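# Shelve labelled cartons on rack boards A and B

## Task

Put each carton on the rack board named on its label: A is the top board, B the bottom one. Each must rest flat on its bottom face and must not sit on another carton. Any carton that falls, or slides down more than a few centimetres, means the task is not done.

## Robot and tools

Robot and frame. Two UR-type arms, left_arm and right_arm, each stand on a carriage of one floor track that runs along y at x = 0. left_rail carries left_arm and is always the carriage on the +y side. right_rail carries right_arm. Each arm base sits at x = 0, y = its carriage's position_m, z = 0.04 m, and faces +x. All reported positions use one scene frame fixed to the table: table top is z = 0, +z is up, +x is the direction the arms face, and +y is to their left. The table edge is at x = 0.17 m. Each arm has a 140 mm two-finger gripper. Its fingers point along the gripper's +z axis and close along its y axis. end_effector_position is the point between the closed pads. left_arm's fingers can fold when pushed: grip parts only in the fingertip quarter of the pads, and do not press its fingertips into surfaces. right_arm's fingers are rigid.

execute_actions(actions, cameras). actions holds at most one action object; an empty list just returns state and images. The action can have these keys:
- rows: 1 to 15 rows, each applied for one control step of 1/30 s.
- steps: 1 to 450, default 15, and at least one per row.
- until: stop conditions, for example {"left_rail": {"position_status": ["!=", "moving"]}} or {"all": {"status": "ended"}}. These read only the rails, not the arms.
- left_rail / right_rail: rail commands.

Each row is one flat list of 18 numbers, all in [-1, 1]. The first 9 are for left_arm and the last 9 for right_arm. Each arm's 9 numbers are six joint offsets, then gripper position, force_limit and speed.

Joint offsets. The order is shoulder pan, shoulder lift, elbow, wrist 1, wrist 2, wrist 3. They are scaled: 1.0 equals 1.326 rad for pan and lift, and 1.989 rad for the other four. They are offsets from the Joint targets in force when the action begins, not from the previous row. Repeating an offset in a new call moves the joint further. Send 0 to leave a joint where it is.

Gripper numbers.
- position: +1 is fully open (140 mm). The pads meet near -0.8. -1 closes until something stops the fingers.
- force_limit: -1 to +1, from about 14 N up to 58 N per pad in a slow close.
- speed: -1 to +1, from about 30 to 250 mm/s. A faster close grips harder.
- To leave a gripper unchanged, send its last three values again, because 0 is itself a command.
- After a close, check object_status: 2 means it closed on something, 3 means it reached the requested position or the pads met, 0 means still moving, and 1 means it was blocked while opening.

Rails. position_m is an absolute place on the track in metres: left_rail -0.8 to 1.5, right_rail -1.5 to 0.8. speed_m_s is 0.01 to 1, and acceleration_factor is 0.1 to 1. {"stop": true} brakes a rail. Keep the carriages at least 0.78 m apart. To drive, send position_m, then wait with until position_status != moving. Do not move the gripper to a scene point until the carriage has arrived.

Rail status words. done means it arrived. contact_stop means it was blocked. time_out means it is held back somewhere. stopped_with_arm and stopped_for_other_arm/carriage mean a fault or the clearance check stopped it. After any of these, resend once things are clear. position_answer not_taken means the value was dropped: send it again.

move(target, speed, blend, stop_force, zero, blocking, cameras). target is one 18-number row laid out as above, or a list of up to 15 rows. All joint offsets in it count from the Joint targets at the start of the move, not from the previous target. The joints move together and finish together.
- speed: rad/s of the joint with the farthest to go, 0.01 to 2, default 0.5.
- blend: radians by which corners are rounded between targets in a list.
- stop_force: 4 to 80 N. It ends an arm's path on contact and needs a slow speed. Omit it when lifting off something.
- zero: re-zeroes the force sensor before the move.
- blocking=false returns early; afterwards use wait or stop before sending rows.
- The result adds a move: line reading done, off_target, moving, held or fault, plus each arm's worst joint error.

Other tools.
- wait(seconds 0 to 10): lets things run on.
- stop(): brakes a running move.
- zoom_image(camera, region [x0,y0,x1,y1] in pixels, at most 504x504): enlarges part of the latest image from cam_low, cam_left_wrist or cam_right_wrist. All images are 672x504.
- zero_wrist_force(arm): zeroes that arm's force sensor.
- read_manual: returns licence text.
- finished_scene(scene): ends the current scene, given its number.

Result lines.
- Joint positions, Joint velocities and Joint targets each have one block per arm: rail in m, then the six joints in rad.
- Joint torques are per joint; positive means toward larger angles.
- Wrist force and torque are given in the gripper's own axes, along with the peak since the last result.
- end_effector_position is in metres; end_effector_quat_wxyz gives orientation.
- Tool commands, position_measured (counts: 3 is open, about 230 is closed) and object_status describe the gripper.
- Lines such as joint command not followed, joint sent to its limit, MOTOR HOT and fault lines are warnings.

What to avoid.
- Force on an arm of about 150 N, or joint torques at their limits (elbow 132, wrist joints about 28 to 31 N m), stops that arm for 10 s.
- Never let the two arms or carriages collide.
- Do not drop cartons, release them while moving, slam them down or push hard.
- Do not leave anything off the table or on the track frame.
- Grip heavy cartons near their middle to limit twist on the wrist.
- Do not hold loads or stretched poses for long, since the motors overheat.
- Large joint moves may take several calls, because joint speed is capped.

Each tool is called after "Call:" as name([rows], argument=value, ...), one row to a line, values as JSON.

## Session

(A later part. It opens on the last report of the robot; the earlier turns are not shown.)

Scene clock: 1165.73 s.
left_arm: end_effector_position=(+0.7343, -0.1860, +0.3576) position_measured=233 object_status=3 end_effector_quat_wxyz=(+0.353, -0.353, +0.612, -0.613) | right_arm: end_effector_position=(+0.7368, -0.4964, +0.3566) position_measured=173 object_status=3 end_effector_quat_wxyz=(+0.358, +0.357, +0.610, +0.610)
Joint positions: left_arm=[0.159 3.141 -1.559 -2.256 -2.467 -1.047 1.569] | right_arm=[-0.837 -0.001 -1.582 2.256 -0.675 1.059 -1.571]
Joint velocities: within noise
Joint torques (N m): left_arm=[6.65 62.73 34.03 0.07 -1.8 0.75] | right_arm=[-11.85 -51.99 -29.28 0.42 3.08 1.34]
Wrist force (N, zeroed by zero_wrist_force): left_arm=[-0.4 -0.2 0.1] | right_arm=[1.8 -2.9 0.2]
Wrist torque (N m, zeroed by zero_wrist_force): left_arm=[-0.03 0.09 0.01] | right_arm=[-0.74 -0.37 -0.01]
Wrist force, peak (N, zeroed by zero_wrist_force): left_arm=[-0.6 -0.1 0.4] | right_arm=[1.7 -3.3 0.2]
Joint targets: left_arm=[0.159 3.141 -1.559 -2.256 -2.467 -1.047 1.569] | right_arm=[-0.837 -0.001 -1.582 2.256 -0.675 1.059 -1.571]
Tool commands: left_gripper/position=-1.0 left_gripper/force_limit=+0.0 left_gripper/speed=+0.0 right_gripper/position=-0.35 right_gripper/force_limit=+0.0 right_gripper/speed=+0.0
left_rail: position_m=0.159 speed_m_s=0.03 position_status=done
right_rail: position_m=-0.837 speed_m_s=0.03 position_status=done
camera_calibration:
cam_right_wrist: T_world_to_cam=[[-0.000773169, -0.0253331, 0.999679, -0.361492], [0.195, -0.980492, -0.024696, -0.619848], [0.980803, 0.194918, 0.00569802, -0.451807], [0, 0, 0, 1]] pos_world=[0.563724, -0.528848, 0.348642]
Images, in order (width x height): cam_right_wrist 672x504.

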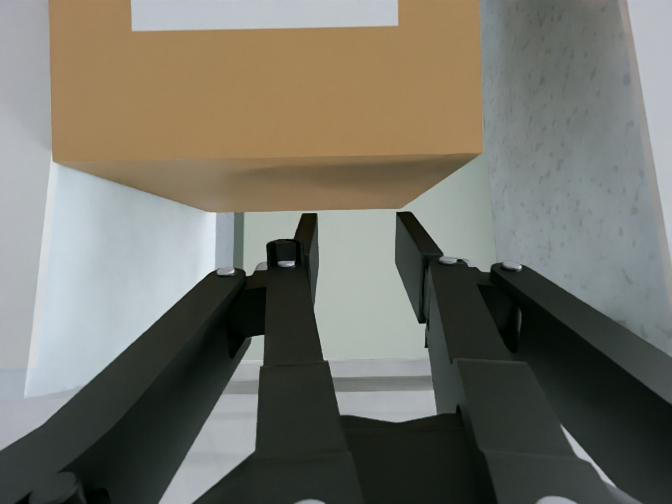

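Call:
move([
  [0,0.2143,-0.0786,-0.0645,0,0,-1,0,0,0,-0.2143,0.0786,0.0645,0,0,-0.35,0,0],
  [0,0.5554,-0.1468,-0.2239,0,0,-1,0,0,0,-0.5554,0.1468,0.2239,0,0,-0.35,0,0],
  [0,0.5615,0.0646,-0.4395,0,0,-1,0,0,0,-0.5615,-0.0646,0.4395,0,0,-0.35,0,0],
], speed=0.35, blend=0.03)

Call:
zoom_image(camera="cam_low", region=[260, 0, 672, 160])

Scene clock: 1176.43 s.
left_arm: end_effector_position=(+0.4344, -0.1858, +0.6598) position_measured=233 object_status=3 end_effector_quat_wxyz=(+0.353, -0.354, +0.612, -0.613) | right_arm: end_effector_position=(+0.4373, -0.4963, +0.6591) position_measured=173 object_status=3 end_effector_quat_wxyz=(+0.357, +0.357, +0.610, +0.610)
Joint positions: left_arm=[0.159 3.141 -0.814 -2.128 -3.341 -1.047 1.569] | right_arm=[-0.837 -0.001 -2.326 2.128 0.199 1.059 -1.571]
Joint velocities: within noise
Joint torques (N m): left_arm=[4.34 6.77 61.16 -0.11 -1.69 0.44] | right_arm=[-5.62 3.84 -51.7 0.64 3.02 1.24]
Wrist force (N, zeroed by zero_wrist_force): left_arm=[-0.6 0.1 0.1] | right_arm=[2.0 -3.2 0.2]
Wrist torque (N m, zeroed by zero_wrist_force): left_arm=[0.00 0.14 0.01] | right_arm=[-0.75 -0.42 -0.02]
Wrist force, peak (N, zeroed by zero_wrist_force): left_arm=[-0.3 -2.6 -0.6] | right_arm=[2.9 -5.1 -1.1]
Joint targets: left_arm=[0.159 3.141 -0.814 -2.128 -3.341 -1.047 1.569] | right_arm=[-0.837 -0.001 -2.326 2.128 0.199 1.059 -1.571]
left_rail: position_m=0.159 speed_m_s=0.03 position_status=done
right_rail: position_m=-0.837 speed_m_s=0.03 position_status=done
move: done
camera_calibration:
cam_left_wrist: T_world_to_cam=[[-0.0151711, 0.00948592, -0.99984, 0.677057], [0.178599, 0.9839, 0.0066247, 0.0970075], [0.983805, -0.17847, -0.0166211, -0.266786], [0, 0, 0, 1]] pos_world=[0.255412, -0.149481, 0.671872]
cam_right_wrist: T_world_to_cam=[[0.000367533, -0.0253339, 0.999679, -0.66464], [0.19497, -0.980493, -0.0249194, -0.553663], [0.980809, 0.194917, 0.00457899, -0.159147], [0, 0, 0, 1]] pos_world=[0.264285, -0.52868, 0.651358]

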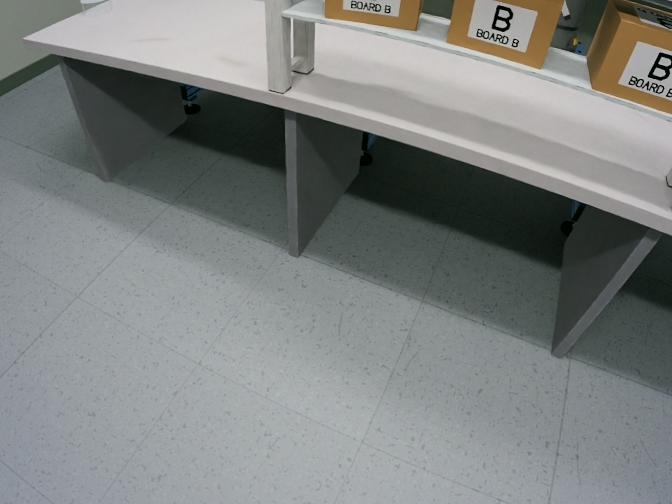

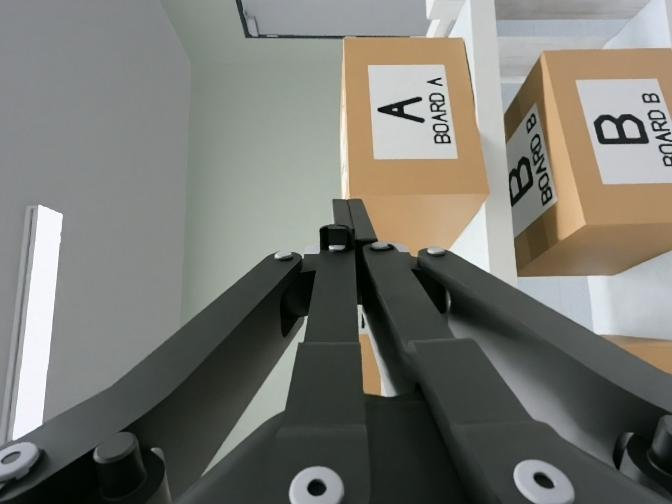

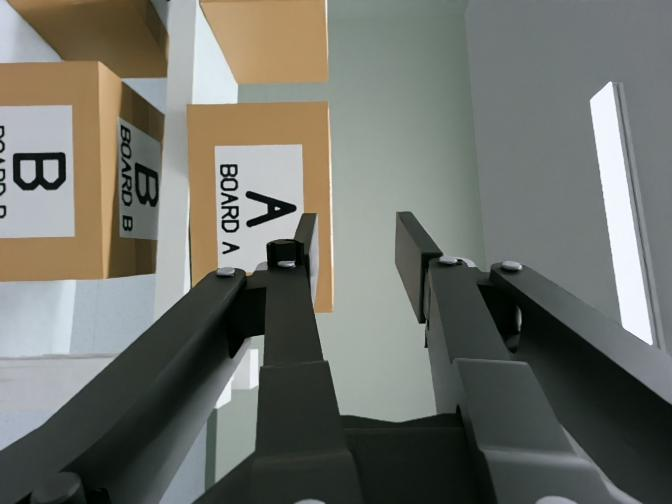

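Scaled by 1.223.

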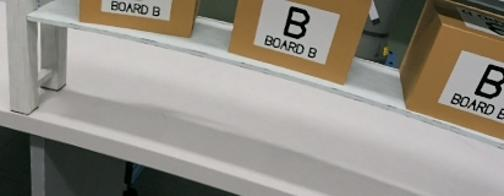

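All six cartons are in place on their boards.

Call:
finished_scene(scene=2)

The scene is finished: the task was done.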